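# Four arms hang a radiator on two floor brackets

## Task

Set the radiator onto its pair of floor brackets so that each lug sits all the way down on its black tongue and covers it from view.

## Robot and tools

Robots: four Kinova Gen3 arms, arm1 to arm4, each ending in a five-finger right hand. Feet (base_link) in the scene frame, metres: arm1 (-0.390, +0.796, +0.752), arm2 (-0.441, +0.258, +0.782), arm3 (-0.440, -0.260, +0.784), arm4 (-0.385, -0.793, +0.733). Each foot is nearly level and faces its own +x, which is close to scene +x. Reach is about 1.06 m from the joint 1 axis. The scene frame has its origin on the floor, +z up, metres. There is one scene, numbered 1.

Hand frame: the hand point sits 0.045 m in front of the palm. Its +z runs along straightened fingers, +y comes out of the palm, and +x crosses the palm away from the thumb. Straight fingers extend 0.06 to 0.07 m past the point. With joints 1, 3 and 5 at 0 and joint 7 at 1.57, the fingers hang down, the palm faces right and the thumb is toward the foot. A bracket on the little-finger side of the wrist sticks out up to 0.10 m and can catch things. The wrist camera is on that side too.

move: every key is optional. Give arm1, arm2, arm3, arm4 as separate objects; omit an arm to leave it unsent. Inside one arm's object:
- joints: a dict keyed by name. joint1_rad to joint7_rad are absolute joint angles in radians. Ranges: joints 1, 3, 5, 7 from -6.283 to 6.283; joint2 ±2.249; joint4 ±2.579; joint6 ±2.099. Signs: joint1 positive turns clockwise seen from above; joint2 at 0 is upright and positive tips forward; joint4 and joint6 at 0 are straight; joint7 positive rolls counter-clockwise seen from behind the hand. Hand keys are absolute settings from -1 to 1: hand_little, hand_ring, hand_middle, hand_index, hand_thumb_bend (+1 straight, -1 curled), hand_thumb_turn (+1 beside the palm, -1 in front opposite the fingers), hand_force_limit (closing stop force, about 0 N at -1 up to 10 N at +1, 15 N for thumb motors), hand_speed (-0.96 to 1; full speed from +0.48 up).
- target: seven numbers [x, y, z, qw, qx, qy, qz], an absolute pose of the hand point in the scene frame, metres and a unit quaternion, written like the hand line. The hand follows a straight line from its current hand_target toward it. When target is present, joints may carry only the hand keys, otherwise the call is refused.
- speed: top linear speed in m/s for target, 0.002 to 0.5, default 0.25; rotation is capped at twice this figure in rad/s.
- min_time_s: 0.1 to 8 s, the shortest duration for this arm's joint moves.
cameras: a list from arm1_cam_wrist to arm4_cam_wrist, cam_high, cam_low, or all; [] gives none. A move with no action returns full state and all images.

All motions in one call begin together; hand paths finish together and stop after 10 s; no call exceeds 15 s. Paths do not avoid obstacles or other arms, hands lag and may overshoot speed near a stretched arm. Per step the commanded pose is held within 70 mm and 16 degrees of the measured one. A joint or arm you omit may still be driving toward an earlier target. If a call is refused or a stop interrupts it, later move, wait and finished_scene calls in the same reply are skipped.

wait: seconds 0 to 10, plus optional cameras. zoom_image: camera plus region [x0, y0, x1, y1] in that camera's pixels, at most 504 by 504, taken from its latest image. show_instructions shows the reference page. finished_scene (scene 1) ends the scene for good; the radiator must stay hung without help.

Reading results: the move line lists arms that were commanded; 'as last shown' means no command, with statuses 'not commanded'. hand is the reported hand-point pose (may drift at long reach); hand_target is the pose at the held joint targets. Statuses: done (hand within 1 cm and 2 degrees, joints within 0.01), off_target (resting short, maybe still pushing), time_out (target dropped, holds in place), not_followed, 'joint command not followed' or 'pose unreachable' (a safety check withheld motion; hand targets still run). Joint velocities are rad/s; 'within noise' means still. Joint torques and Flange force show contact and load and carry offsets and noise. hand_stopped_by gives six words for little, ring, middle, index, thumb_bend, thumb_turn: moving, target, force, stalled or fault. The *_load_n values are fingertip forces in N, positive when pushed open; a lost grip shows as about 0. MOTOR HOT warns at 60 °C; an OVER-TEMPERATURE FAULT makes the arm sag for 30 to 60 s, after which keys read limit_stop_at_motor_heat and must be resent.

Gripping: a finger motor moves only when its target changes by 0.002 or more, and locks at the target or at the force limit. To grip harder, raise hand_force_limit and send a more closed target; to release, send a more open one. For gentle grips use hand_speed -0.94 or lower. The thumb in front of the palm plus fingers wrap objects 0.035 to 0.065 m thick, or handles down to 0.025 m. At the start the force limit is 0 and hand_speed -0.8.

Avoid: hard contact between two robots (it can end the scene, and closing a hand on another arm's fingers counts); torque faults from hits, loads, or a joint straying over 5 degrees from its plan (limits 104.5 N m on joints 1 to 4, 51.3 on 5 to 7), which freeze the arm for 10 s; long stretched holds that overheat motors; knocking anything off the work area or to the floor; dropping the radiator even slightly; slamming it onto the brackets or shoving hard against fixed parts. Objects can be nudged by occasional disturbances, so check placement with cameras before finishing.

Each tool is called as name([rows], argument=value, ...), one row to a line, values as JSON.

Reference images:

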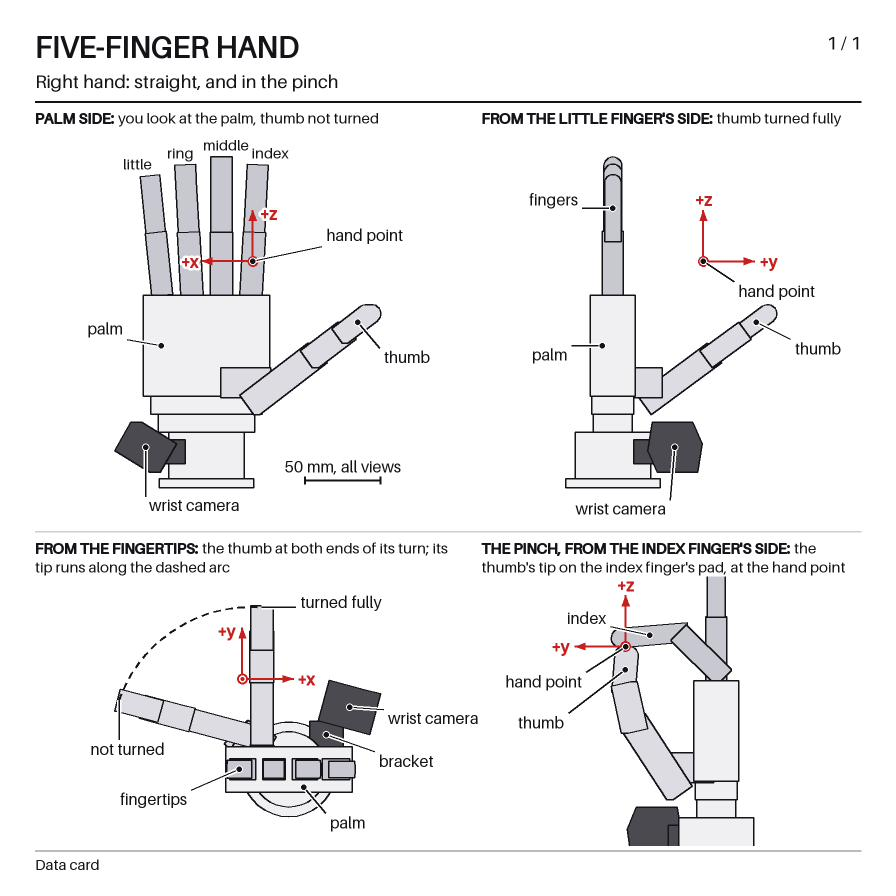

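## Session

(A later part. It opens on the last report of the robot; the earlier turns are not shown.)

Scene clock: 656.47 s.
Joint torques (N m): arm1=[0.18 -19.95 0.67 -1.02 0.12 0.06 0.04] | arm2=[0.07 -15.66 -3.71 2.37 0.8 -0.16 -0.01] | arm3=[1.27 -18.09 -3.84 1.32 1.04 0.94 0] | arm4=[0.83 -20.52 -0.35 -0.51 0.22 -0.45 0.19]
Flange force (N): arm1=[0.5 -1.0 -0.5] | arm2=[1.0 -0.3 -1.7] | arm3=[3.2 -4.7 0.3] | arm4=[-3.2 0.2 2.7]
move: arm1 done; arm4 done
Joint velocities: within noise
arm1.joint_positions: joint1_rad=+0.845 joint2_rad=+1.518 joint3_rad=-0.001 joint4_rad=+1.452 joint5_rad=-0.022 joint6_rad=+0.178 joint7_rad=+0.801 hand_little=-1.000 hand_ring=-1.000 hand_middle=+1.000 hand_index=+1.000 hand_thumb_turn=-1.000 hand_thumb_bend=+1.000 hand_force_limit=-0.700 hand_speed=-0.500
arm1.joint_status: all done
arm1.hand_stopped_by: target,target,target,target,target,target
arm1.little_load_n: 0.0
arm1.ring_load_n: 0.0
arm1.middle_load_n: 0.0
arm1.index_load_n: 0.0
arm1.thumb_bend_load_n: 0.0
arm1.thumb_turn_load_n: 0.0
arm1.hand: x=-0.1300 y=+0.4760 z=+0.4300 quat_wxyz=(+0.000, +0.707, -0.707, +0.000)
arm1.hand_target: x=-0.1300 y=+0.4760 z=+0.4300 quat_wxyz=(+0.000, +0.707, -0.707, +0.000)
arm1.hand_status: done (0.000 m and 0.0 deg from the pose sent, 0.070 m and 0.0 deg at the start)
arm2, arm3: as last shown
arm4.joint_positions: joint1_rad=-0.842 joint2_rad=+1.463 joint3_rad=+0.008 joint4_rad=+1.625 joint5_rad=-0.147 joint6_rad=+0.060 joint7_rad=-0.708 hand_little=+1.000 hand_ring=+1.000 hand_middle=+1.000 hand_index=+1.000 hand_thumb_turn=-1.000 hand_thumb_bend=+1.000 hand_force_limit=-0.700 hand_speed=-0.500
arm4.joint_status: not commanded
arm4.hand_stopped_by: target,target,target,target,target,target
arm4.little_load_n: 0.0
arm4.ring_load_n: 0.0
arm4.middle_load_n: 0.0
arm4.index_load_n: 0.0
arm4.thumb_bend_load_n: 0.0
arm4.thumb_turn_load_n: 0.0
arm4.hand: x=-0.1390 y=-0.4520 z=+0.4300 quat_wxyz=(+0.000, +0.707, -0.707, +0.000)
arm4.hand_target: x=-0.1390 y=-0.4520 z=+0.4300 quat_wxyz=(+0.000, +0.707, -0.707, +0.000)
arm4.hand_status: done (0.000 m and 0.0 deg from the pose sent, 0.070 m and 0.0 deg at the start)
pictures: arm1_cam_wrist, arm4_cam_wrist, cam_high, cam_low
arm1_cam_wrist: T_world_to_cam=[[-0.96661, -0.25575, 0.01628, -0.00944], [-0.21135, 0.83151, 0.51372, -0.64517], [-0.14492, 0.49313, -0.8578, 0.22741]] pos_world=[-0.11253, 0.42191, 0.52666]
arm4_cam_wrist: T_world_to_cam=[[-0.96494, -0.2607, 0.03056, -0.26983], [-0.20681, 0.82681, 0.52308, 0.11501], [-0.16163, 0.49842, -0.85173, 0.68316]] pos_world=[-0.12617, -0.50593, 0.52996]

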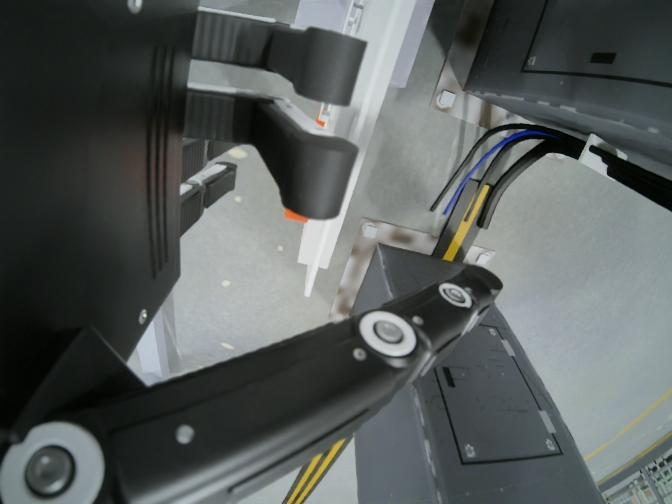

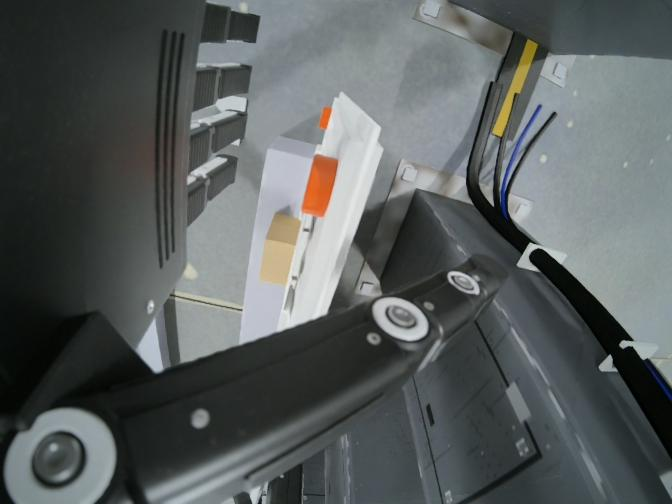

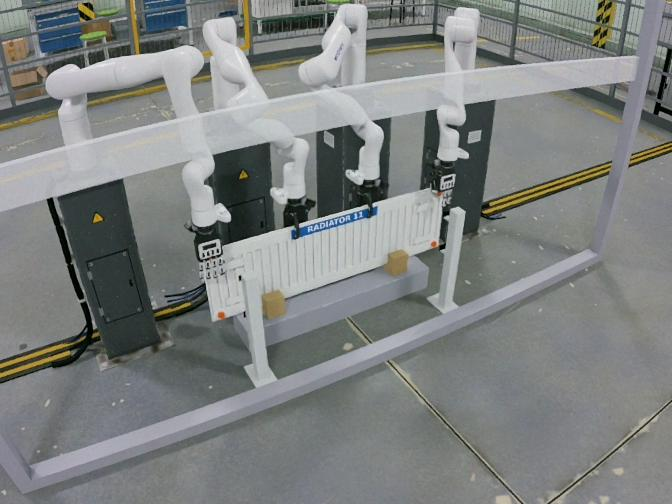

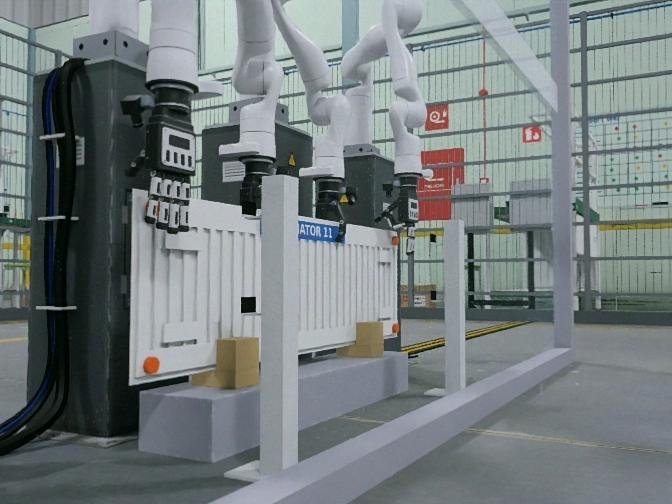

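move(arm1={"target": [-0.130, 0.479, 0.402, 0, 0.7071, -0.7071, 0], "speed": 0.04}, arm4={"target": [-0.139, -0.451, 0.402, 0, 0.7071, -0.7071, 0], "speed": 0.04})

move(arm1={"joints": {"hand_index": -0.3, "hand_middle": -0.3, "hand_speed": -0.9, "hand_force_limit": -0.8}}, arm4={"joints": {"hand_index": -0.3, "hand_middle": -0.3, "hand_speed": -0.9, "hand_force_limit": -0.8}}, cameras=["cam_low", "cam_high", "arm1_cam_wrist","arm4_cam_wrist"])

zoom_image(camera="arm4_cam_wrist", region=[180, 40, 440, 300])

zoom_image(camera="arm1_cam_wrist", region=[180, 40, 440, 300])

zoom_image(camera="cam_low", region=[110, 140, 260, 260])

zoom_image(camera="cam_high", region=[180, 150, 480, 340])

Scene clock: 669.60 s.
Joint torques (N m): arm1=[0.16 -19.92 0.65 -0.9 0.13 0.07 0.06] | arm2=[0.1 -15.67 -3.74 2.41 0.8 -0.16 0] | arm3=[1.16 -18.06 -3.82 1.36 1.02 0.89 0] | arm4=[0.85 -20.54 -0.31 -0.6 0.21 -0.42 0.18]
Flange force (N): arm1=[0.7 -1.1 -0.3] | arm2=[1.0 -0.2 -1.5] | arm3=[3.1 -4.8 0.3] | arm4=[-2.9 0.6 2.5]
move: arm1 done; arm4 done
Joint velocities: within noise
arm1.joint_positions: joint1_rad=+0.840 joint2_rad=+1.584 joint3_rad=-0.001 joint4_rad=+1.397 joint5_rad=-0.024 joint6_rad=+0.168 joint7_rad=+0.798 hand_little=-1.000 hand_ring=-1.000 hand_middle=+1.000 hand_index=+1.000 hand_thumb_turn=-1.000 hand_thumb_bend=+1.000 hand_force_limit=-0.700 hand_speed=-0.500
arm1.joint_status: not commanded
arm1.hand_stopped_by: target,target,target,target,target,target
arm1.little_load_n: 0.0
arm1.ring_load_n: 0.5
arm1.middle_load_n: 0.0
arm1.index_load_n: 0.0
arm1.thumb_bend_load_n: 0.0
arm1.thumb_turn_load_n: 0.0
arm1.hand: x=-0.1300 y=+0.4790 z=+0.4020 quat_wxyz=(+0.000, +0.707, -0.707, +0.000)
arm1.hand_target: x=-0.1300 y=+0.4790 z=+0.4020 quat_wxyz=(+0.000, +0.707, -0.707, +0.000)
arm1.hand_status: done (0.000 m and 0.0 deg from the pose sent, 0.028 m and 0.0 deg at the start)
arm2.joint_positions: joint1_rad=+0.721 joint2_rad=+1.831 joint3_rad=-0.508 joint4_rad=+1.763 joint5_rad=+2.297 joint6_rad=+0.682 joint7_rad=-4.628 hand_little=+0.763 hand_ring=+0.733 hand_middle=+0.830 hand_index=+0.815 hand_thumb_turn=-1.000 hand_thumb_bend=-0.398 hand_force_limit=+0.000 hand_speed=-0.900
arm2.joint_status: not commanded
arm2.hand_stopped_by: force,force,force,force,target,target
arm2.little_load_n: 2.0
arm2.ring_load_n: 1.5
arm2.middle_load_n: 0.5
arm2.index_load_n: 2.0
arm2.thumb_bend_load_n: 2.5
arm2.thumb_turn_load_n: 0.5
arm2.hand: x=-0.0950 y=+0.1200 z=+0.3840 quat_wxyz=(+0.000, -0.707, -0.707, +0.000)
arm2.hand_target: x=-0.0950 y=+0.1200 z=+0.3840 quat_wxyz=(+0.000, -0.707, -0.707, +0.000)
arm2.hand_status: not commanded
arm3.joint_positions: joint1_rad=+0.153 joint2_rad=+1.892 joint3_rad=-0.608 joint4_rad=+1.772 joint5_rad=+2.290 joint6_rad=+0.810 joint7_rad=-5.264 hand_little=+0.769 hand_ring=+0.807 hand_middle=+0.831 hand_index=+0.825 hand_thumb_turn=-1.000 hand_thumb_bend=-0.360 hand_force_limit=+0.000 hand_speed=-0.900
arm3.joint_status: not commanded
arm3.hand_stopped_by: force,force,force,force,target,target
arm3.little_load_n: 2.0
arm3.ring_load_n: 1.5
arm3.middle_load_n: 1.5
arm3.index_load_n: 0.0
arm3.thumb_bend_load_n: 0.0
arm3.thumb_turn_load_n: 0.0
arm3.hand: x=-0.1060 y=-0.1700 z=+0.3840 quat_wxyz=(+0.000, -0.707, -0.707, +0.000)
arm3.hand_target: x=-0.1060 y=-0.1700 z=+0.3840 quat_wxyz=(+0.000, -0.707, -0.707, +0.000)
arm3.hand_status: not commanded
arm4.joint_positions: joint1_rad=-0.843 joint2_rad=+1.530 joint3_rad=+0.008 joint4_rad=+1.563 joint5_rad=-0.147 joint6_rad=+0.056 joint7_rad=-0.708 hand_little=+1.000 hand_ring=+1.000 hand_middle=+1.000 hand_index=+1.000 hand_thumb_turn=-1.000 hand_thumb_bend=+1.000 hand_force_limit=-0.700 hand_speed=-0.500
arm4.joint_status: not commanded
arm4.hand_stopped_by: target,target,target,target,target,target
arm4.little_load_n: 0.0
arm4.ring_load_n: 0.0
arm4.middle_load_n: 0.0
arm4.index_load_n: 0.0
arm4.thumb_bend_load_n: 0.0
arm4.thumb_turn_load_n: 0.0
arm4.hand: x=-0.1390 y=-0.4510 z=+0.4020 quat_wxyz=(+0.000, +0.707, -0.707, +0.000)
arm4.hand_target: x=-0.1390 y=-0.4510 z=+0.4020 quat_wxyz=(+0.000, +0.707, -0.707, +0.000)
arm4.hand_status: done (0.000 m and 0.0 deg from the pose sent, 0.028 m and 0.0 deg at the start)
pictures: none

Scene clock: 674.43 s.
Joint torques (N m): arm1=[0.84 -19.25 1.73 0.23 0.26 0.72 0.09] | arm2=[0.02 -15.93 -4.01 2.01 0.96 -0.18 0] | arm3=[1.29 -18.44 -3.83 0.96 1.16 1.02 0.01] | arm4=[0.16 -20.25 -1.31 0.04 0.2 -0.06 0.17]
Flange force (N): arm1=[0.8 -3.3 0.8] | arm2=[1.1 -1.0 -2.1] | arm3=[3.2 -5.4 0.0] | arm4=[-2.6 -1.4 3.3]
move: arm1 off_target; arm4 off_target
Joint velocities: within noise
arm1.joint_positions: joint1_rad=+0.840 joint2_rad=+1.584 joint3_rad=-0.001 joint4_rad=+1.397 joint5_rad=-0.024 joint6_rad=+0.169 joint7_rad=+0.798 hand_little=-1.000 hand_ring=-1.000 hand_middle=+0.386 hand_index=+0.312 hand_thumb_turn=-1.000 hand_thumb_bend=+1.000 hand_force_limit=-0.800 hand_speed=-0.900
arm1.joint_status: hand_middle off_target (ended at +0.386, target -0.300); hand_index off_target (ended at +0.312, target -0.300); the others done
arm1.hand_stopped_by: target,target,force,force,target,target
arm1.little_load_n: 0.0
arm1.ring_load_n: 0.0
arm1.middle_load_n: 1.5
arm1.index_load_n: 1.5
arm1.thumb_bend_load_n: 0.0
arm1.thumb_turn_load_n: 0.0
arm1.hand: x=-0.1300 y=+0.4790 z=+0.4020 quat_wxyz=(+0.000, +0.707, -0.707, +0.000)
arm1.hand_target: x=-0.1300 y=+0.4790 z=+0.4020 quat_wxyz=(+0.000, +0.707, -0.707, +0.000)
arm1.hand_status: not commanded
arm2, arm3: as last shown
arm2.ring_load_n: 1.0
arm2.index_load_n: 2.5
arm3.middle_load_n: 1.0
arm3.thumb_bend_load_n: -0.5
arm4.joint_positions: joint1_rad=-0.843 joint2_rad=+1.530 joint3_rad=+0.008 joint4_rad=+1.563 joint5_rad=-0.147 joint6_rad=+0.056 joint7_rad=-0.708 hand_little=+1.000 hand_ring=+1.000 hand_middle=+0.293 hand_index=+0.246 hand_thumb_turn=-1.000 hand_thumb_bend=+1.000 hand_force_limit=-0.800 hand_speed=-0.900
arm4.joint_status: hand_middle off_target (ended at +0.293, target -0.300); hand_index off_target (ended at +0.246, target -0.300); the others done
arm4.hand_stopped_by: target,target,force,force,target,target
arm4.little_load_n: 0.5
arm4.ring_load_n: 0.0
arm4.middle_load_n: 2.0
arm4.index_load_n: 1.0
arm4.thumb_bend_load_n: 0.0
arm4.thumb_turn_load_n: 0.0
arm4.hand: x=-0.1390 y=-0.4510 z=+0.4020 quat_wxyz=(+0.000, +0.707, -0.707, +0.000)
arm4.hand_target: x=-0.1390 y=-0.4510 z=+0.4020 quat_wxyz=(+0.000, +0.707, -0.707, +0.000)
arm4.hand_status: not commanded
pictures: arm1_cam_wrist, arm4_cam_wrist, cam_high, cam_low
arm1_cam_wrist: T_world_to_cam=[[-0.96661, -0.25572, 0.01641, -0.0083], [-0.21126, 0.83153, 0.51374, -0.63329], [-0.14502, 0.49312, -0.85779, 0.20189]] pos_world=[-0.11253, 0.42491, 0.49866]
arm4_cam_wrist: T_world_to_cam=[[-0.96494, -0.26067, 0.03057, -0.26871], [-0.20679, 0.82682, 0.52308, 0.12883], [-0.16163, 0.49842, -0.85173, 0.65881]] pos_world=[-0.12617, -0.50493, 0.50196]

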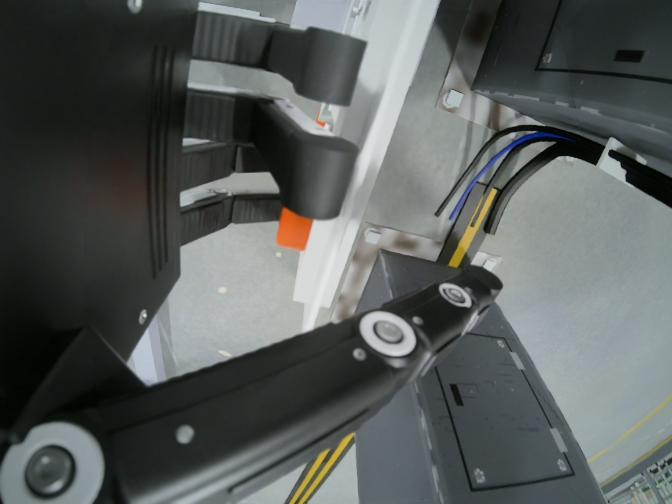

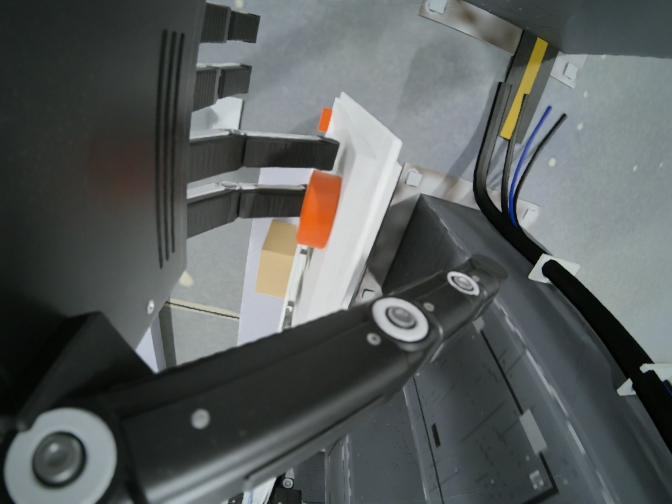

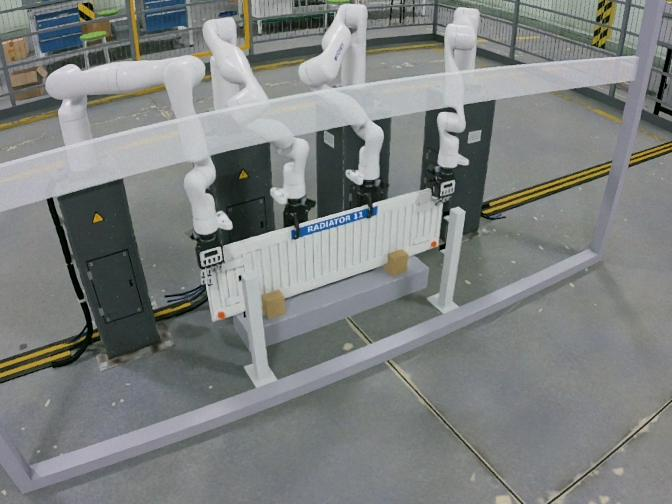

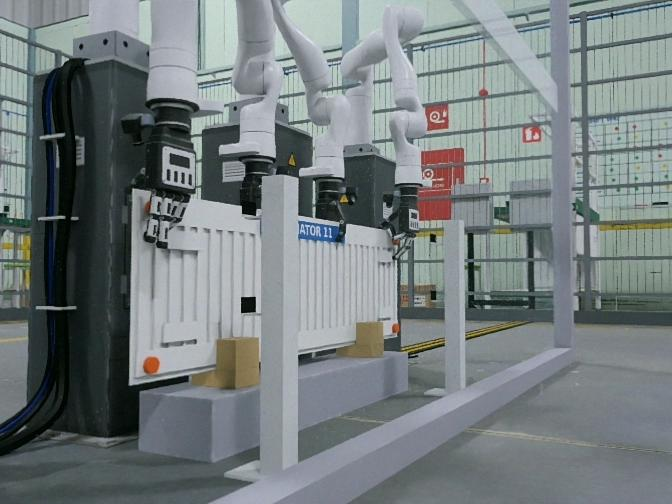

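Scaled by 1.938 from the camera's image (finer frame: 960x720).

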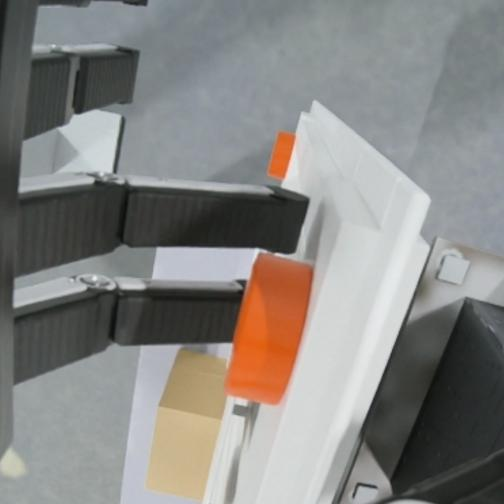

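Scaled by 1.938 from the camera's image (finer frame: 960x720).

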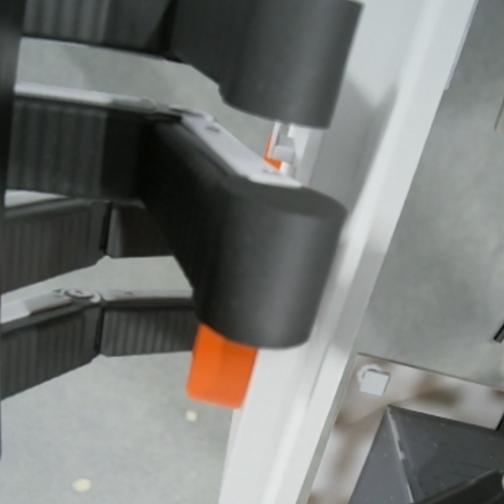

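Scaled by 3.360.

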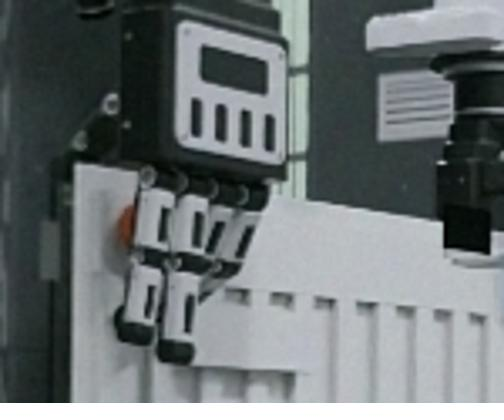

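Scaled by 1.680.

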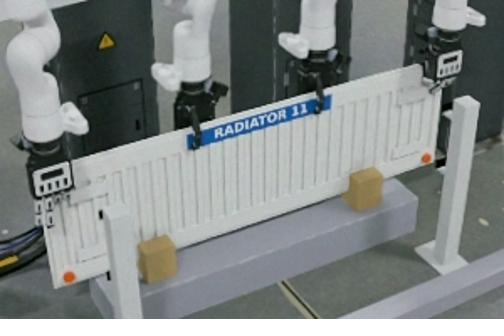

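move(arm1={"joints": {"hand_index": 0.6, "hand_middle": 0.6, "hand_speed": -0.7}}, arm4={"joints": {"hand_index": 0.6, "hand_middle": 0.6, "hand_speed": -0.7}})

move(arm1={"target": [-0.117, 0.479, 0.402, 0, 0.7071, -0.7071, 0], "speed": 0.04}, arm4={"target": [-0.126, -0.451, 0.402, 0, 0.7071, -0.7071, 0], "speed": 0.04})

move(arm1={"joints": {"hand_index": -0.3, "hand_middle": -0.3, "hand_speed": -0.9, "hand_force_limit": -0.8}}, arm4={"joints": {"hand_index": -0.3, "hand_middle": -0.3, "hand_speed": -0.9, "hand_force_limit": -0.8}}, cameras=["cam_low", "cam_high", "arm1_cam_wrist","arm4_cam_wrist"])

zoom_image(camera="arm4_cam_wrist", region=[180, 40, 440, 300])

zoom_image(camera="cam_low", region=[110, 140, 260, 260])

zoom_image(camera="cam_low", region=[350, 180, 450, 280])

Scene clock: 691.83 s.
Joint torques (N m): arm1=[0.14 -19.94 0.7 -0.89 0.1 0.1 0.04] | arm2=[0.09 -15.74 -3.75 2.31 0.8 -0.14 -0.03] | arm3=[1.28 -18.07 -3.81 1.23 1.05 0.95 -0.03] | arm4=[0.88 -20.55 -0.3 -0.46 0.16 -0.44 0.2]
Flange force (N): arm1=[0.7 -1.0 -0.2] | arm2=[1.1 -0.4 -1.6] | arm3=[3.2 -4.7 0.0] | arm4=[-3.2 0.3 2.8]
move: arm1 done; arm4 done
Joint velocities: within noise
arm1.joint_positions: joint1_rad=+0.840 joint2_rad=+1.584 joint3_rad=-0.001 joint4_rad=+1.397 joint5_rad=-0.024 joint6_rad=+0.169 joint7_rad=+0.798 hand_little=-1.000 hand_ring=-1.000 hand_middle=+0.600 hand_index=+0.600 hand_thumb_turn=-1.000 hand_thumb_bend=+1.000 hand_force_limit=-0.800 hand_speed=-0.700
arm1.joint_status: all done
arm1.hand_stopped_by: target,target,target,target,target,target
arm1.little_load_n: 0.0
arm1.ring_load_n: 0.0
arm1.middle_load_n: 0.0
arm1.index_load_n: 0.0
arm1.thumb_bend_load_n: 0.0
arm1.thumb_turn_load_n: 0.0
arm1.hand: x=-0.1300 y=+0.4790 z=+0.4020 quat_wxyz=(+0.000, +0.707, -0.707, +0.000)
arm1.hand_target: x=-0.1300 y=+0.4790 z=+0.4020 quat_wxyz=(+0.000, +0.707, -0.707, +0.000)
arm1.hand_status: not commanded
arm2, arm3: as last shown
arm2.ring_load_n: 1.5
arm2.index_load_n: 2.0
arm2.thumb_bend_load_n: 3.0
arm3.little_load_n: 1.5
arm3.thumb_bend_load_n: 0.0
arm4.joint_positions: joint1_rad=-0.843 joint2_rad=+1.530 joint3_rad=+0.008 joint4_rad=+1.563 joint5_rad=-0.147 joint6_rad=+0.056 joint7_rad=-0.708 hand_little=+1.000 hand_ring=+1.000 hand_middle=+0.600 hand_index=+0.600 hand_thumb_turn=-1.000 hand_thumb_bend=+1.000 hand_force_limit=-0.800 hand_speed=-0.700
arm4.joint_status: all done
arm4.hand_stopped_by: target,target,target,target,target,target
arm4.little_load_n: 0.0
arm4.ring_load_n: 0.0
arm4.middle_load_n: 0.0
arm4.index_load_n: 0.0
arm4.thumb_bend_load_n: 0.0
arm4.thumb_turn_load_n: 0.0
arm4.hand: x=-0.1390 y=-0.4510 z=+0.4020 quat_wxyz=(+0.000, +0.707, -0.707, +0.000)
arm4.hand_target: x=-0.1390 y=-0.4510 z=+0.4020 quat_wxyz=(+0.000, +0.707, -0.707, +0.000)
arm4.hand_status: not commanded
pictures: none

Scene clock: 692.80 s.
Joint torques (N m): arm1=[0.16 -20.18 0.71 -1.14 0.12 0.06 0.04] | arm2=[0.12 -15.74 -3.74 2.3 0.81 -0.15 -0.01] | arm3=[1.22 -18.08 -3.77 1.36 1.05 0.91 0.06] | arm4=[0.89 -20.68 -0.34 -0.66 0.2 -0.41 0.21]
Flange force (N): arm1=[0.7 -1.0 -0.3] | arm2=[1.2 -0.4 -1.7] | arm3=[3.3 -4.9 0.3] | arm4=[-3.4 0.2 2.6]
move: arm1 done; arm4 done
Joint velocities: within noise
arm1.joint_positions: joint1_rad=+0.820 joint2_rad=+1.588 joint3_rad=+0.002 joint4_rad=+1.364 joint5_rad=-0.032 joint6_rad=+0.197 joint7_rad=+0.785 hand_little=-1.000 hand_ring=-1.000 hand_middle=+0.600 hand_index=+0.600 hand_thumb_turn=-1.000 hand_thumb_bend=+1.000 hand_force_limit=-0.800 hand_speed=-0.700
arm1.joint_status: not commanded
arm1.hand_stopped_by: target,target,target,target,target,target
arm1.little_load_n: 0.0
arm1.ring_load_n: 0.5
arm1.middle_load_n: 0.0
arm1.index_load_n: 0.0
arm1.thumb_bend_load_n: 0.0
arm1.thumb_turn_load_n: 0.0
arm1.hand: x=-0.1170 y=+0.4790 z=+0.4020 quat_wxyz=(+0.000, +0.707, -0.707, +0.000)
arm1.hand_target: x=-0.1170 y=+0.4790 z=+0.4020 quat_wxyz=(+0.000, +0.707, -0.707, +0.000)
arm1.hand_status: done (0.000 m and 0.0 deg from the pose sent, 0.013 m and 0.0 deg at the start)
arm2, arm3: as last shown
arm2.ring_load_n: 1.0
arm2.index_load_n: 2.5
arm4.joint_positions: joint1_rad=-0.824 joint2_rad=+1.532 joint3_rad=+0.011 joint4_rad=+1.533 joint5_rad=-0.138 joint6_rad=+0.085 joint7_rad=-0.698 hand_little=+1.000 hand_ring=+1.000 hand_middle=+0.600 hand_index=+0.600 hand_thumb_turn=-1.000 hand_thumb_bend=+1.000 hand_force_limit=-0.800 hand_speed=-0.700
arm4.joint_status: not commanded
arm4.hand_stopped_by: target,target,target,target,target,target
arm4.little_load_n: 0.0
arm4.ring_load_n: 0.0
arm4.middle_load_n: 0.0
arm4.index_load_n: 0.0
arm4.thumb_bend_load_n: 0.0
arm4.thumb_turn_load_n: 0.0
arm4.hand: x=-0.1260 y=-0.4510 z=+0.4020 quat_wxyz=(+0.000, +0.707, -0.707, +0.000)
arm4.hand_target: x=-0.1260 y=-0.4510 z=+0.4020 quat_wxyz=(+0.000, +0.707, -0.707, +0.000)
arm4.hand_status: done (0.000 m and 0.0 deg from the pose sent, 0.013 m and 0.0 deg at the start)
pictures: none

Scene clock: 696.20 s.
Joint torques (N m): arm1=[0.99 -19.12 1.93 0.41 0.32 0.88 0.12] | arm2=[0.03 -15.97 -3.98 1.94 0.96 -0.15 -0.01] | arm3=[1.28 -18.33 -3.86 0.97 1.12 1.04 0.01] | arm4=[0.75 -20.9 -0.54 -0.39 0.24 -0.25 0.22]
Flange force (N): arm1=[1.1 -4.1 0.9] | arm2=[1.2 -1.1 -2.2] | arm3=[3.0 -5.3 -0.1] | arm4=[-3.5 -0.3 3.8]
move: arm1 off_target; arm4 off_target
Joint velocities: within noise
arm1.joint_positions: joint1_rad=+0.820 joint2_rad=+1.588 joint3_rad=+0.002 joint4_rad=+1.364 joint5_rad=-0.032 joint6_rad=+0.197 joint7_rad=+0.785 hand_little=-1.000 hand_ring=-1.000 hand_middle=+0.145 hand_index=-0.004 hand_thumb_turn=-1.000 hand_thumb_bend=+1.000 hand_force_limit=-0.800 hand_speed=-0.900
arm1.joint_status: hand_middle off_target (ended at +0.145, target -0.300); hand_index off_target (ended at -0.004, target -0.300); the others done
arm1.hand_stopped_by: target,target,force,force,target,target
arm1.little_load_n: 0.0
arm1.ring_load_n: 0.0
arm1.middle_load_n: 0.5
arm1.index_load_n: 2.0
arm1.thumb_bend_load_n: 0.0
arm1.thumb_turn_load_n: 0.0
arm1.hand: x=-0.1170 y=+0.4790 z=+0.4020 quat_wxyz=(+0.000, +0.707, -0.707, +0.000)
arm1.hand_target: x=-0.1170 y=+0.4790 z=+0.4020 quat_wxyz=(+0.000, +0.707, -0.707, +0.000)
arm1.hand_status: not commanded
arm2, arm3: as last shown
arm2.little_load_n: 2.5
arm2.ring_load_n: 1.5
arm2.thumb_turn_load_n: 0.0
arm3.little_load_n: 2.0
arm3.middle_load_n: 1.5
arm4.joint_positions: joint1_rad=-0.824 joint2_rad=+1.532 joint3_rad=+0.011 joint4_rad=+1.533 joint5_rad=-0.138 joint6_rad=+0.085 joint7_rad=-0.698 hand_little=+1.000 hand_ring=+1.000 hand_middle=+0.005 hand_index=-0.079 hand_thumb_turn=-1.000 hand_thumb_bend=+1.000 hand_force_limit=-0.800 hand_speed=-0.900
arm4.joint_status: hand_middle off_target (ended at +0.005, target -0.300); hand_index off_target (ended at -0.079, target -0.300); the others done
arm4.hand_stopped_by: target,target,force,force,target,target
arm4.little_load_n: 0.0
arm4.ring_load_n: 0.0
arm4.middle_load_n: 0.5
arm4.index_load_n: 1.0
arm4.thumb_bend_load_n: 0.5
arm4.thumb_turn_load_n: 0.0
arm4.hand: x=-0.1260 y=-0.4510 z=+0.4020 quat_wxyz=(+0.000, +0.707, -0.707, +0.000)
arm4.hand_target: x=-0.1260 y=-0.4510 z=+0.4020 quat_wxyz=(+0.000, +0.707, -0.707, +0.000)
arm4.hand_status: not commanded
pictures: arm1_cam_wrist, arm4_cam_wrist, cam_high, cam_low
arm1_cam_wrist: T_world_to_cam=[[-0.96663, -0.25567, 0.01633, 0.00429], [-0.21126, 0.83154, 0.51372, -0.63053], [-0.14492, 0.49313, -0.8578, 0.20379]] pos_world=[-0.09953, 0.42491, 0.49866]
arm4_cam_wrist: T_world_to_cam=[[-0.96493, -0.26072, 0.03065, -0.25623], [-0.20679, 0.82681, 0.5231, 0.13151], [-0.16173, 0.49841, -0.85172, 0.66089]] pos_world=[-0.11317, -0.50493, 0.50196]

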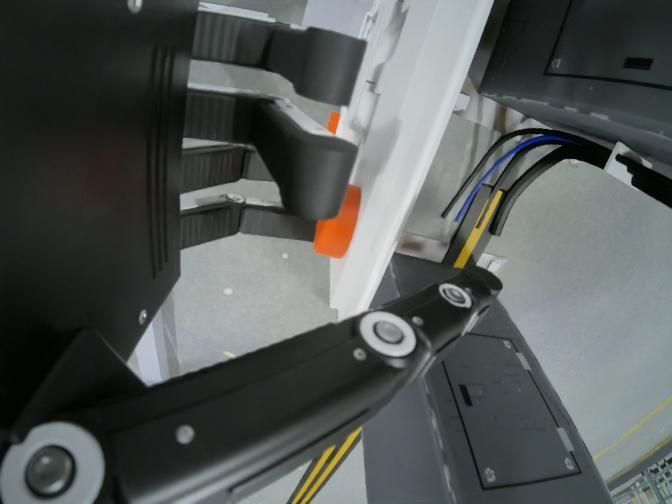

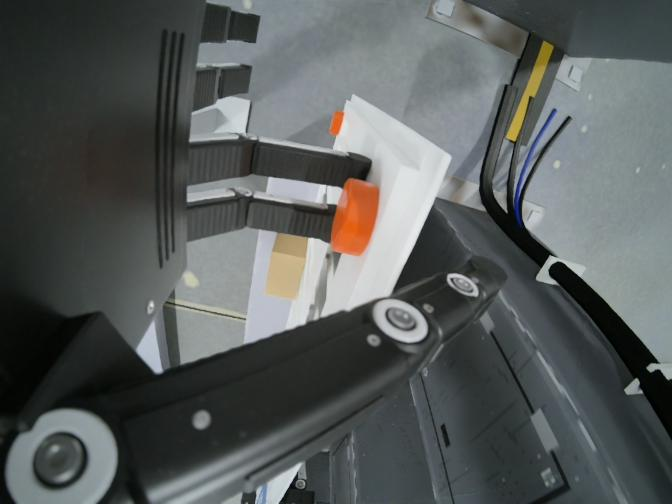

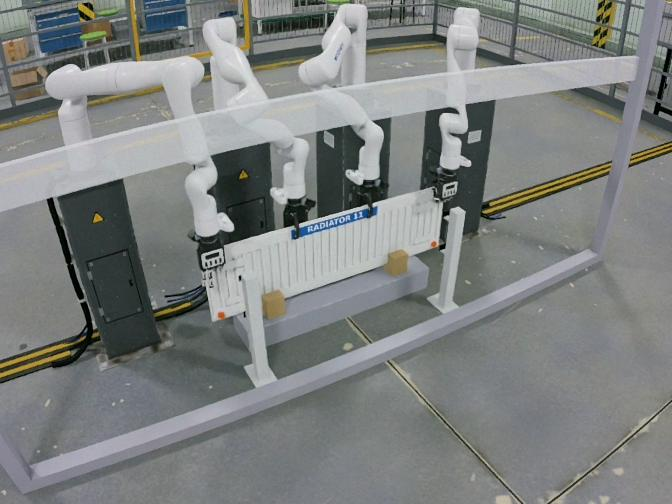

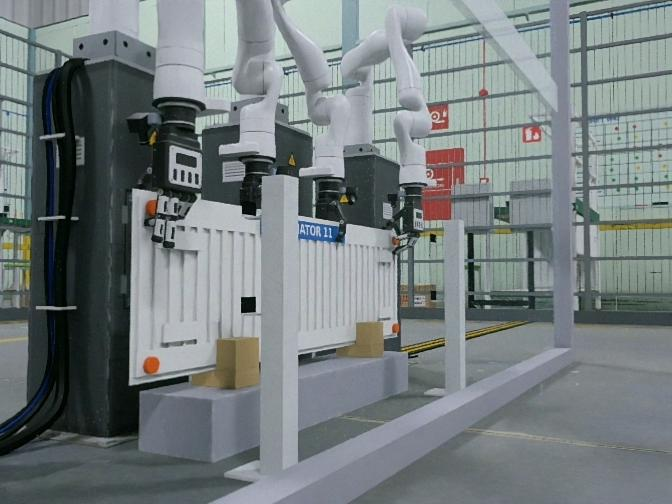

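Scaled by 1.938 from the camera's image (finer frame: 960x720).

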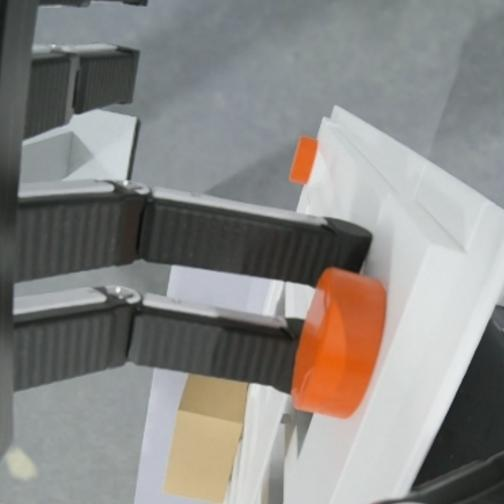

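Scaled by 3.360.

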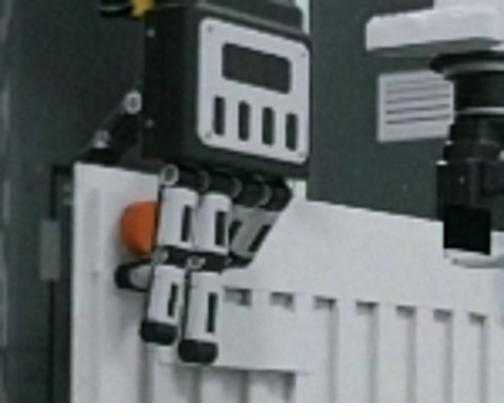

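Scaled by 5.040.

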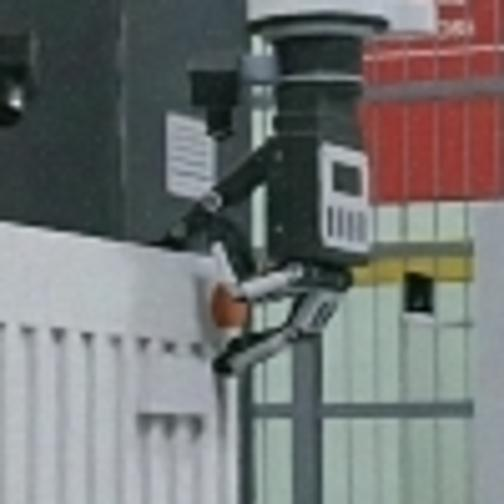

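move(arm1={"joints": {"hand_thumb_bend": -0.2, "hand_speed": -0.88, "hand_force_limit": -0.8}}, arm4={"joints": {"hand_thumb_bend": -0.2, "hand_speed": -0.88, "hand_force_limit": -0.8}}, cameras=["arm1_cam_wrist","arm4_cam_wrist","cam_low"])

zoom_image(camera="cam_low", region=[350, 180, 450, 280])

Scene clock: 706.63 s.
Joint torques (N m): arm1=[0.55 -18.73 1.31 0.04 0.25 0.65 0.11] | arm2=[0.08 -15.83 -3.79 2.19 0.85 -0.14 -0.01] | arm3=[1.21 -18.12 -3.77 1.18 1.1 0.95 -0.02] | arm4=[0.81 -20.58 -0.3 -0.75 0.21 -0.38 0.19]
Flange force (N): arm1=[1.3 -2.9 -0.9] | arm2=[1.2 -0.6 -1.8] | arm3=[3.2 -4.9 -0.1] | arm4=[-2.9 0.4 2.2]
move: arm1 off_target; arm4 off_target
Joint velocities: within noise
arm1.joint_positions: joint1_rad=+0.820 joint2_rad=+1.588 joint3_rad=+0.002 joint4_rad=+1.364 joint5_rad=-0.032 joint6_rad=+0.197 joint7_rad=+0.785 hand_little=-1.000 hand_ring=-1.000 hand_middle=+0.145 hand_index=-0.004 hand_thumb_turn=-1.000 hand_thumb_bend=+0.553 hand_force_limit=-0.800 hand_speed=-0.880
arm1.joint_status: hand_thumb_bend off_target (ended at +0.553, target -0.200); the others done
arm1.hand_stopped_by: target,target,force,force,force,target
arm1.little_load_n: 0.0
arm1.ring_load_n: 0.0
arm1.middle_load_n: 0.5
arm1.index_load_n: 2.0
arm1.thumb_bend_load_n: 1.5
arm1.thumb_turn_load_n: 0.0
arm1.hand: x=-0.1170 y=+0.4790 z=+0.4020 quat_wxyz=(+0.000, +0.707, -0.707, +0.000)
arm1.hand_target: x=-0.1170 y=+0.4790 z=+0.4020 quat_wxyz=(+0.000, +0.707, -0.707, +0.000)
arm1.hand_status: not commanded
arm2, arm3: as last shown
arm2.little_load_n: 2.0
arm2.ring_load_n: 1.0
arm2.thumb_turn_load_n: 0.5
arm3.little_load_n: 1.5
arm4.joint_positions: joint1_rad=-0.824 joint2_rad=+1.532 joint3_rad=+0.011 joint4_rad=+1.533 joint5_rad=-0.138 joint6_rad=+0.085 joint7_rad=-0.698 hand_little=+1.000 hand_ring=+1.000 hand_middle=+0.005 hand_index=-0.079 hand_thumb_turn=-1.000 hand_thumb_bend=+0.645 hand_force_limit=-0.800 hand_speed=-0.880
arm4.joint_status: hand_thumb_bend off_target (ended at +0.645, target -0.200); the others done
arm4.hand_stopped_by: target,target,force,force,force,target
arm4.little_load_n: 0.0
arm4.ring_load_n: 0.0
arm4.middle_load_n: 1.0
arm4.index_load_n: 1.0
arm4.thumb_bend_load_n: 2.0
arm4.thumb_turn_load_n: 0.0
arm4.hand: x=-0.1260 y=-0.4510 z=+0.4020 quat_wxyz=(+0.000, +0.707, -0.707, +0.000)
arm4.hand_target: x=-0.1260 y=-0.4510 z=+0.4020 quat_wxyz=(+0.000, +0.707, -0.707, +0.000)
arm4.hand_status: not commanded
arm1_cam_wrist: T_world_to_cam=[[-0.96663, -0.25567, 0.01633, 0.00429], [-0.21126, 0.83154, 0.51372, -0.63053], [-0.14492, 0.49313, -0.8578, 0.20379]] pos_world=[-0.09953, 0.42491, 0.49866]
arm4_cam_wrist: T_world_to_cam=[[-0.96493, -0.26072, 0.03065, -0.25633], [-0.20679, 0.82681, 0.5231, 0.13149], [-0.16173, 0.49841, -0.85172, 0.66087]] pos_world=[-0.11327, -0.50493, 0.50196]

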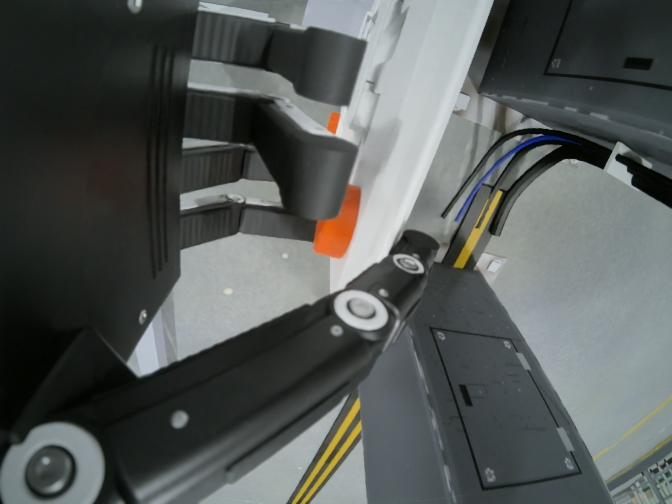

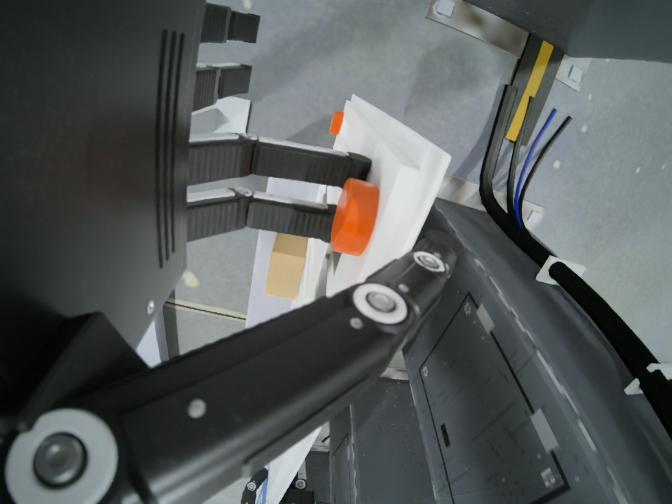

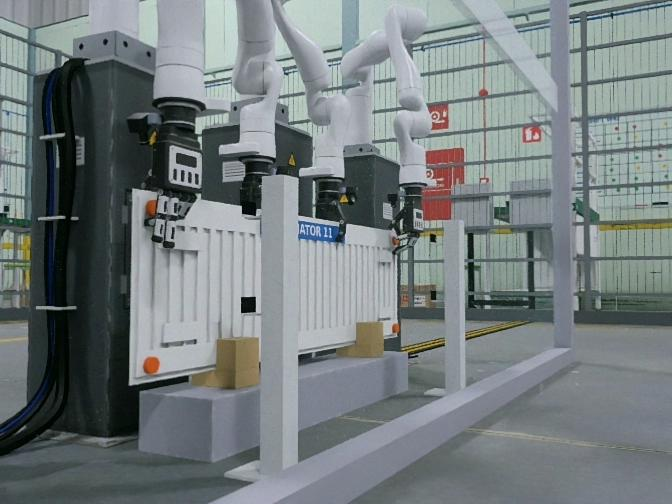

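Scaled by 5.040.

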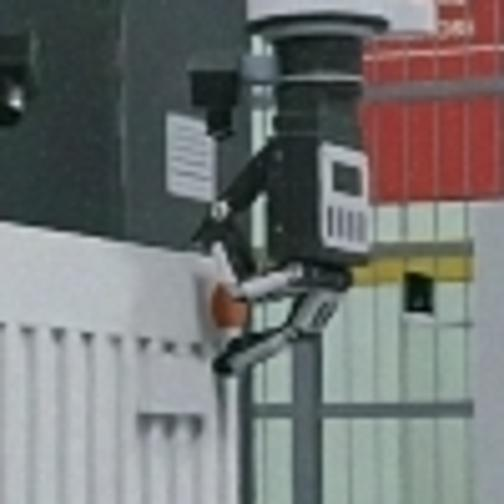

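move(arm1={"target": [-0.117, 0.479, 0.410, 0, 0.7071, -0.7071, 0], "speed": 0.02}, arm4={"target": [-0.126, -0.451, 0.410, 0, 0.7071, -0.7071, 0], "speed": 0.02}, arm2={"joints": {"hand_thumb_bend": -0.97, "hand_speed": -0.94, "hand_force_limit": 0.8}}, arm3={"joints": {"hand_thumb_bend": -0.97, "hand_speed": -0.94, "hand_force_limit": 0.8}}, cameras=["arm1_cam_wrist","arm4_cam_wrist","cam_low"])

zoom_image(camera="cam_low", region=[350, 180, 450, 280])

zoom_image(camera="cam_low", region=[110, 140, 260, 260])

Scene clock: 714.10 s.
Joint torques (N m): arm1=[1.13 -24.24 2.56 -3.24 0.5 -0.73 0.29] | arm2=[-0.1 -16.61 -5.1 1.55 1.39 -0.39 -0.17] | arm3=[1.58 -20.59 -4.43 -1.12 2.03 1.75 -0.17] | arm4=[1.53 -24.95 0.23 2.34 0.55 1.53 0.54]
Flange force (N): arm1=[-3.6 -0.4 4.4] | arm2=[0.4 -1.8 -1.7] | arm3=[2.5 -7.8 -0.8] | arm4=[-8.3 -1.7 19.6]
move: arm1 done; arm2 off_target; arm3 off_target; arm4 done
Joint velocities: within noise
arm1.joint_positions: joint1_rad=+0.820 joint2_rad=+1.569 joint3_rad=+0.002 joint4_rad=+1.383 joint5_rad=-0.032 joint6_rad=+0.197 joint7_rad=+0.785 hand_little=-1.000 hand_ring=-1.000 hand_middle=+0.145 hand_index=-0.004 hand_thumb_turn=-1.000 hand_thumb_bend=+0.553 hand_force_limit=-0.800 hand_speed=-0.880
arm1.joint_status: not commanded
arm1.hand_stopped_by: target,target,force,force,force,target
arm1.little_load_n: 0.5
arm1.ring_load_n: 0.0
arm1.middle_load_n: 0.0
arm1.index_load_n: 4.5
arm1.thumb_bend_load_n: 0.0
arm1.thumb_turn_load_n: 0.5
arm1.hand: x=-0.1170 y=+0.4790 z=+0.4100 quat_wxyz=(+0.000, +0.707, -0.707, +0.000)
arm1.hand_target: x=-0.1170 y=+0.4790 z=+0.4100 quat_wxyz=(+0.000, +0.707, -0.707, +0.000)
arm1.hand_status: done (0.000 m and 0.0 deg from the pose sent, 0.008 m and 0.0 deg at the start)
arm2.joint_positions: joint1_rad=+0.721 joint2_rad=+1.831 joint3_rad=-0.508 joint4_rad=+1.763 joint5_rad=+2.297 joint6_rad=+0.682 joint7_rad=-4.628 hand_little=+0.763 hand_ring=+0.733 hand_middle=+0.830 hand_index=+0.816 hand_thumb_turn=-1.000 hand_thumb_bend=-0.477 hand_force_limit=+0.800 hand_speed=-0.940
arm2.joint_status: hand_thumb_bend off_target (ended at -0.477, target -0.970); the others done
arm2.hand_stopped_by: force,force,force,force,force,target
arm2.little_load_n: 5.0
arm2.ring_load_n: 4.0
arm2.middle_load_n: 4.0
arm2.index_load_n: 5.0
arm2.thumb_bend_load_n: 13.5
arm2.thumb_turn_load_n: 1.5
arm2.hand: x=-0.0950 y=+0.1200 z=+0.3840 quat_wxyz=(+0.000, -0.707, -0.707, +0.000)
arm2.hand_target: x=-0.0950 y=+0.1200 z=+0.3840 quat_wxyz=(+0.000, -0.707, -0.707, +0.000)
arm2.hand_status: not commanded
arm3.joint_positions: joint1_rad=+0.153 joint2_rad=+1.892 joint3_rad=-0.608 joint4_rad=+1.772 joint5_rad=+2.290 joint6_rad=+0.810 joint7_rad=-5.264 hand_little=+0.769 hand_ring=+0.807 hand_middle=+0.831 hand_index=+0.825 hand_thumb_turn=-1.000 hand_thumb_bend=-0.426 hand_force_limit=+0.800 hand_speed=-0.940
arm3.joint_status: hand_thumb_bend off_target (ended at -0.426, target -0.970); the others done
arm3.hand_stopped_by: force,force,force,force,force,target
arm3.little_load_n: 5.0
arm3.ring_load_n: 5.0
arm3.middle_load_n: 5.0
arm3.index_load_n: 3.0
arm3.thumb_bend_load_n: 12.5
arm3.thumb_turn_load_n: 1.5
arm3.hand: x=-0.1060 y=-0.1700 z=+0.3840 quat_wxyz=(+0.000, -0.707, -0.707, +0.000)
arm3.hand_target: x=-0.1060 y=-0.1700 z=+0.3840 quat_wxyz=(+0.000, -0.707, -0.707, +0.000)
arm3.hand_status: not commanded
arm4.joint_positions: joint1_rad=-0.824 joint2_rad=+1.513 joint3_rad=+0.011 joint4_rad=+1.550 joint5_rad=-0.138 joint6_rad=+0.086 joint7_rad=-0.698 hand_little=+1.000 hand_ring=+1.000 hand_middle=+0.005 hand_index=-0.078 hand_thumb_turn=-1.000 hand_thumb_bend=+0.645 hand_force_limit=-0.800 hand_speed=-0.880
arm4.joint_status: not commanded
arm4.hand_stopped_by: target,target,force,force,force,target
arm4.little_load_n: 0.0
arm4.ring_load_n: 0.0
arm4.middle_load_n: 10.0
arm4.index_load_n: 16.0
arm4.thumb_bend_load_n: 0.0
arm4.thumb_turn_load_n: 0.0
arm4.hand: x=-0.1260 y=-0.4510 z=+0.4100 quat_wxyz=(+0.000, +0.707, -0.707, +0.000)
arm4.hand_target: x=-0.1260 y=-0.4510 z=+0.4100 quat_wxyz=(+0.000, +0.707, -0.707, +0.000)
arm4.hand_status: done (0.000 m and 0.0 deg from the pose sent, 0.008 m and 0.0 deg at the start)
arm1_cam_wrist: T_world_to_cam=[[-0.96661, -0.25572, 0.01641, 0.00414], [-0.21126, 0.83153, 0.51374, -0.63465], [-0.14502, 0.49312, -0.85779, 0.21064]] pos_world=[-0.09953, 0.42491, 0.50666]
arm4_cam_wrist: T_world_to_cam=[[-0.96494, -0.2607, 0.03056, -0.25642], [-0.20681, 0.82681, 0.52308, 0.12733], [-0.16163, 0.49842, -0.85173, 0.66773]] pos_world=[-0.11317, -0.50493, 0.50996]

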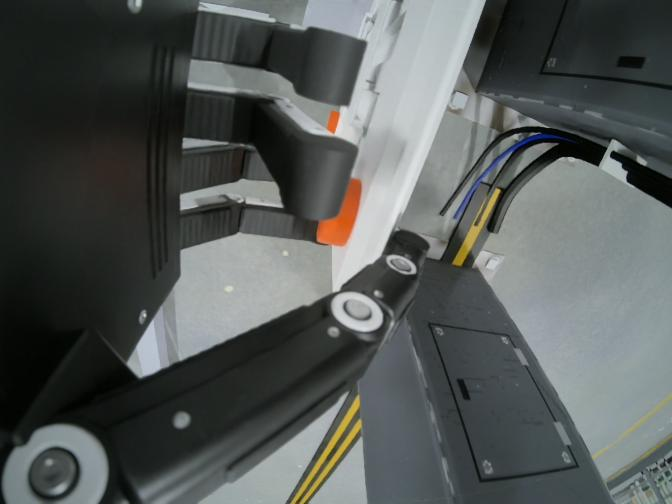

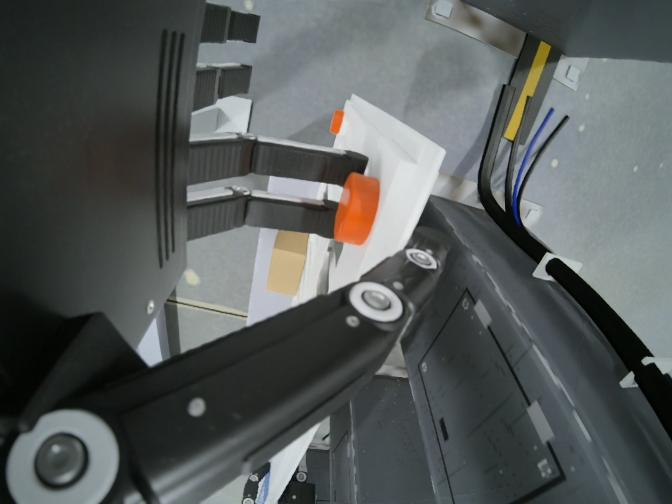

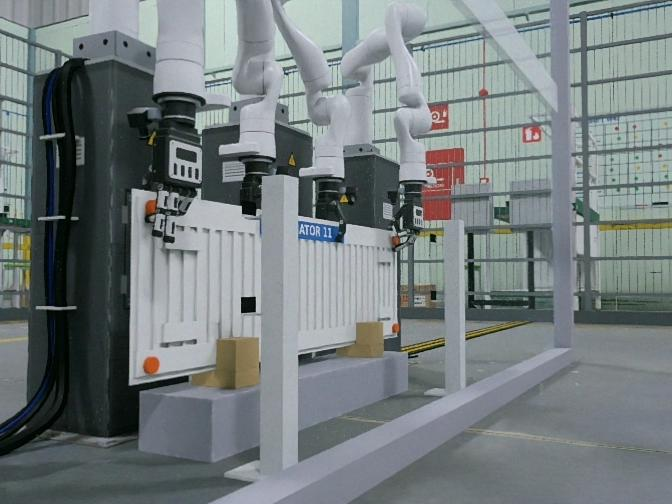

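Scaled by 5.040.

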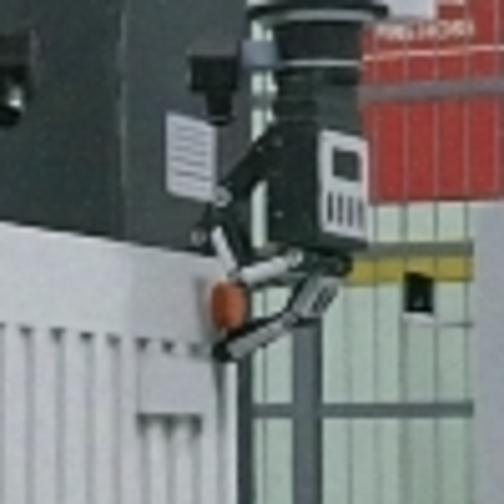

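Scaled by 3.360.

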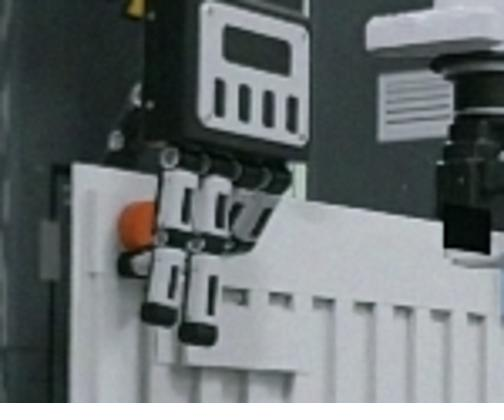

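move(arm1={"target": [-0.117, 0.479, 0.4125, 0, 0.7071, -0.7071, 0], "speed": 0.02}, arm2={"target": [-0.095, 0.12, 0.389, 0, 0.7071, 0.7071, 0], "speed": 0.02}, arm3={"target": [-0.106, -0.17, 0.389, 0, 0.7071, 0.7071, 0], "speed": 0.02})

Scene clock: 721.37 s.
Joint torques (N m): arm1=[2.63 -25.62 5.05 -3.02 0.96 -0.44 0.48] | arm2=[-0.19 -21.29 -7.23 3.76 1.52 -0.4 -0.11] | arm3=[1.85 -27.42 -7.12 -1.52 3.24 2.58 -0.11] | arm4=[-0.36 -23.26 -2.39 1.88 0.33 1.35 0.37]
Flange force (N): arm1=[-5.9 -3.1 8.2] | arm2=[0.7 -1.7 14.9] | arm3=[2.6 -12.3 13.1] | arm4=[-4.7 -4.5 14.6]
move: arm1 done; arm2 done; arm3 done
Joint velocities: within noise
arm1.joint_positions: joint1_rad=+0.820 joint2_rad=+1.563 joint3_rad=+0.002 joint4_rad=+1.389 joint5_rad=-0.032 joint6_rad=+0.197 joint7_rad=+0.785 hand_little=-1.000 hand_ring=-1.000 hand_middle=+0.145 hand_index=-0.003 hand_thumb_turn=-1.000 hand_thumb_bend=+0.553 hand_force_limit=-0.800 hand_speed=-0.880
arm1.joint_status: not commanded
arm1.hand_stopped_by: target,target,force,force,force,target
arm1.little_load_n: 0.0
arm1.ring_load_n: 0.0
arm1.middle_load_n: 0.0
arm1.index_load_n: 9.0
arm1.thumb_bend_load_n: 0.0
arm1.thumb_turn_load_n: 0.0
arm1.hand: x=-0.1170 y=+0.4790 z=+0.4125 quat_wxyz=(+0.000, +0.707, -0.707, +0.000)
arm1.hand_target: x=-0.1170 y=+0.4790 z=+0.4125 quat_wxyz=(+0.000, +0.707, -0.707, +0.000)
arm1.hand_status: done (0.000 m and 0.0 deg from the pose sent, 0.002 m and 0.0 deg at the start)
arm2.joint_positions: joint1_rad=+0.722 joint2_rad=+1.821 joint3_rad=-0.511 joint4_rad=+1.776 joint5_rad=+2.295 joint6_rad=+0.686 joint7_rad=-4.631 hand_little=+0.763 hand_ring=+0.733 hand_middle=+0.831 hand_index=+0.816 hand_thumb_turn=-1.000 hand_thumb_bend=-0.477 hand_force_limit=+0.800 hand_speed=-0.940
arm2.joint_status: not commanded
arm2.hand_stopped_by: force,force,force,force,force,target
arm2.little_load_n: 5.5
arm2.ring_load_n: 4.5
arm2.middle_load_n: 4.5
arm2.index_load_n: 6.0
arm2.thumb_bend_load_n: 11.0
arm2.thumb_turn_load_n: 1.5
arm2.hand: x=-0.0950 y=+0.1200 z=+0.3890 quat_wxyz=(+0.000, -0.707, -0.707, +0.000)
arm2.hand_target: x=-0.0950 y=+0.1200 z=+0.3890 quat_wxyz=(+0.000, -0.707, -0.707, +0.000)
arm2.hand_status: done (0.000 m and 0.0 deg from the pose sent, 0.005 m and 0.0 deg at the start)
arm3.joint_positions: joint1_rad=+0.154 joint2_rad=+1.882 joint3_rad=-0.611 joint4_rad=+1.786 joint5_rad=+2.287 joint6_rad=+0.815 joint7_rad=-5.267 hand_little=+0.769 hand_ring=+0.807 hand_middle=+0.832 hand_index=+0.825 hand_thumb_turn=-1.000 hand_thumb_bend=-0.426 hand_force_limit=+0.800 hand_speed=-0.940
arm3.joint_status: not commanded
arm3.hand_stopped_by: force,force,force,force,force,target
arm3.little_load_n: 6.0
arm3.ring_load_n: 6.0
arm3.middle_load_n: 5.5
arm3.index_load_n: 4.5
arm3.thumb_bend_load_n: 7.5
arm3.thumb_turn_load_n: 1.0
arm3.hand: x=-0.1060 y=-0.1700 z=+0.3890 quat_wxyz=(+0.000, -0.707, -0.707, +0.000)
arm3.hand_target: x=-0.1060 y=-0.1700 z=+0.3890 quat_wxyz=(+0.000, -0.707, -0.707, +0.000)
arm3.hand_status: done (0.000 m and 0.0 deg from the pose sent, 0.005 m and 0.0 deg at the start)
arm4: as last shown
arm4.middle_load_n: 9.0
arm4.index_load_n: 11.5
pictures: none


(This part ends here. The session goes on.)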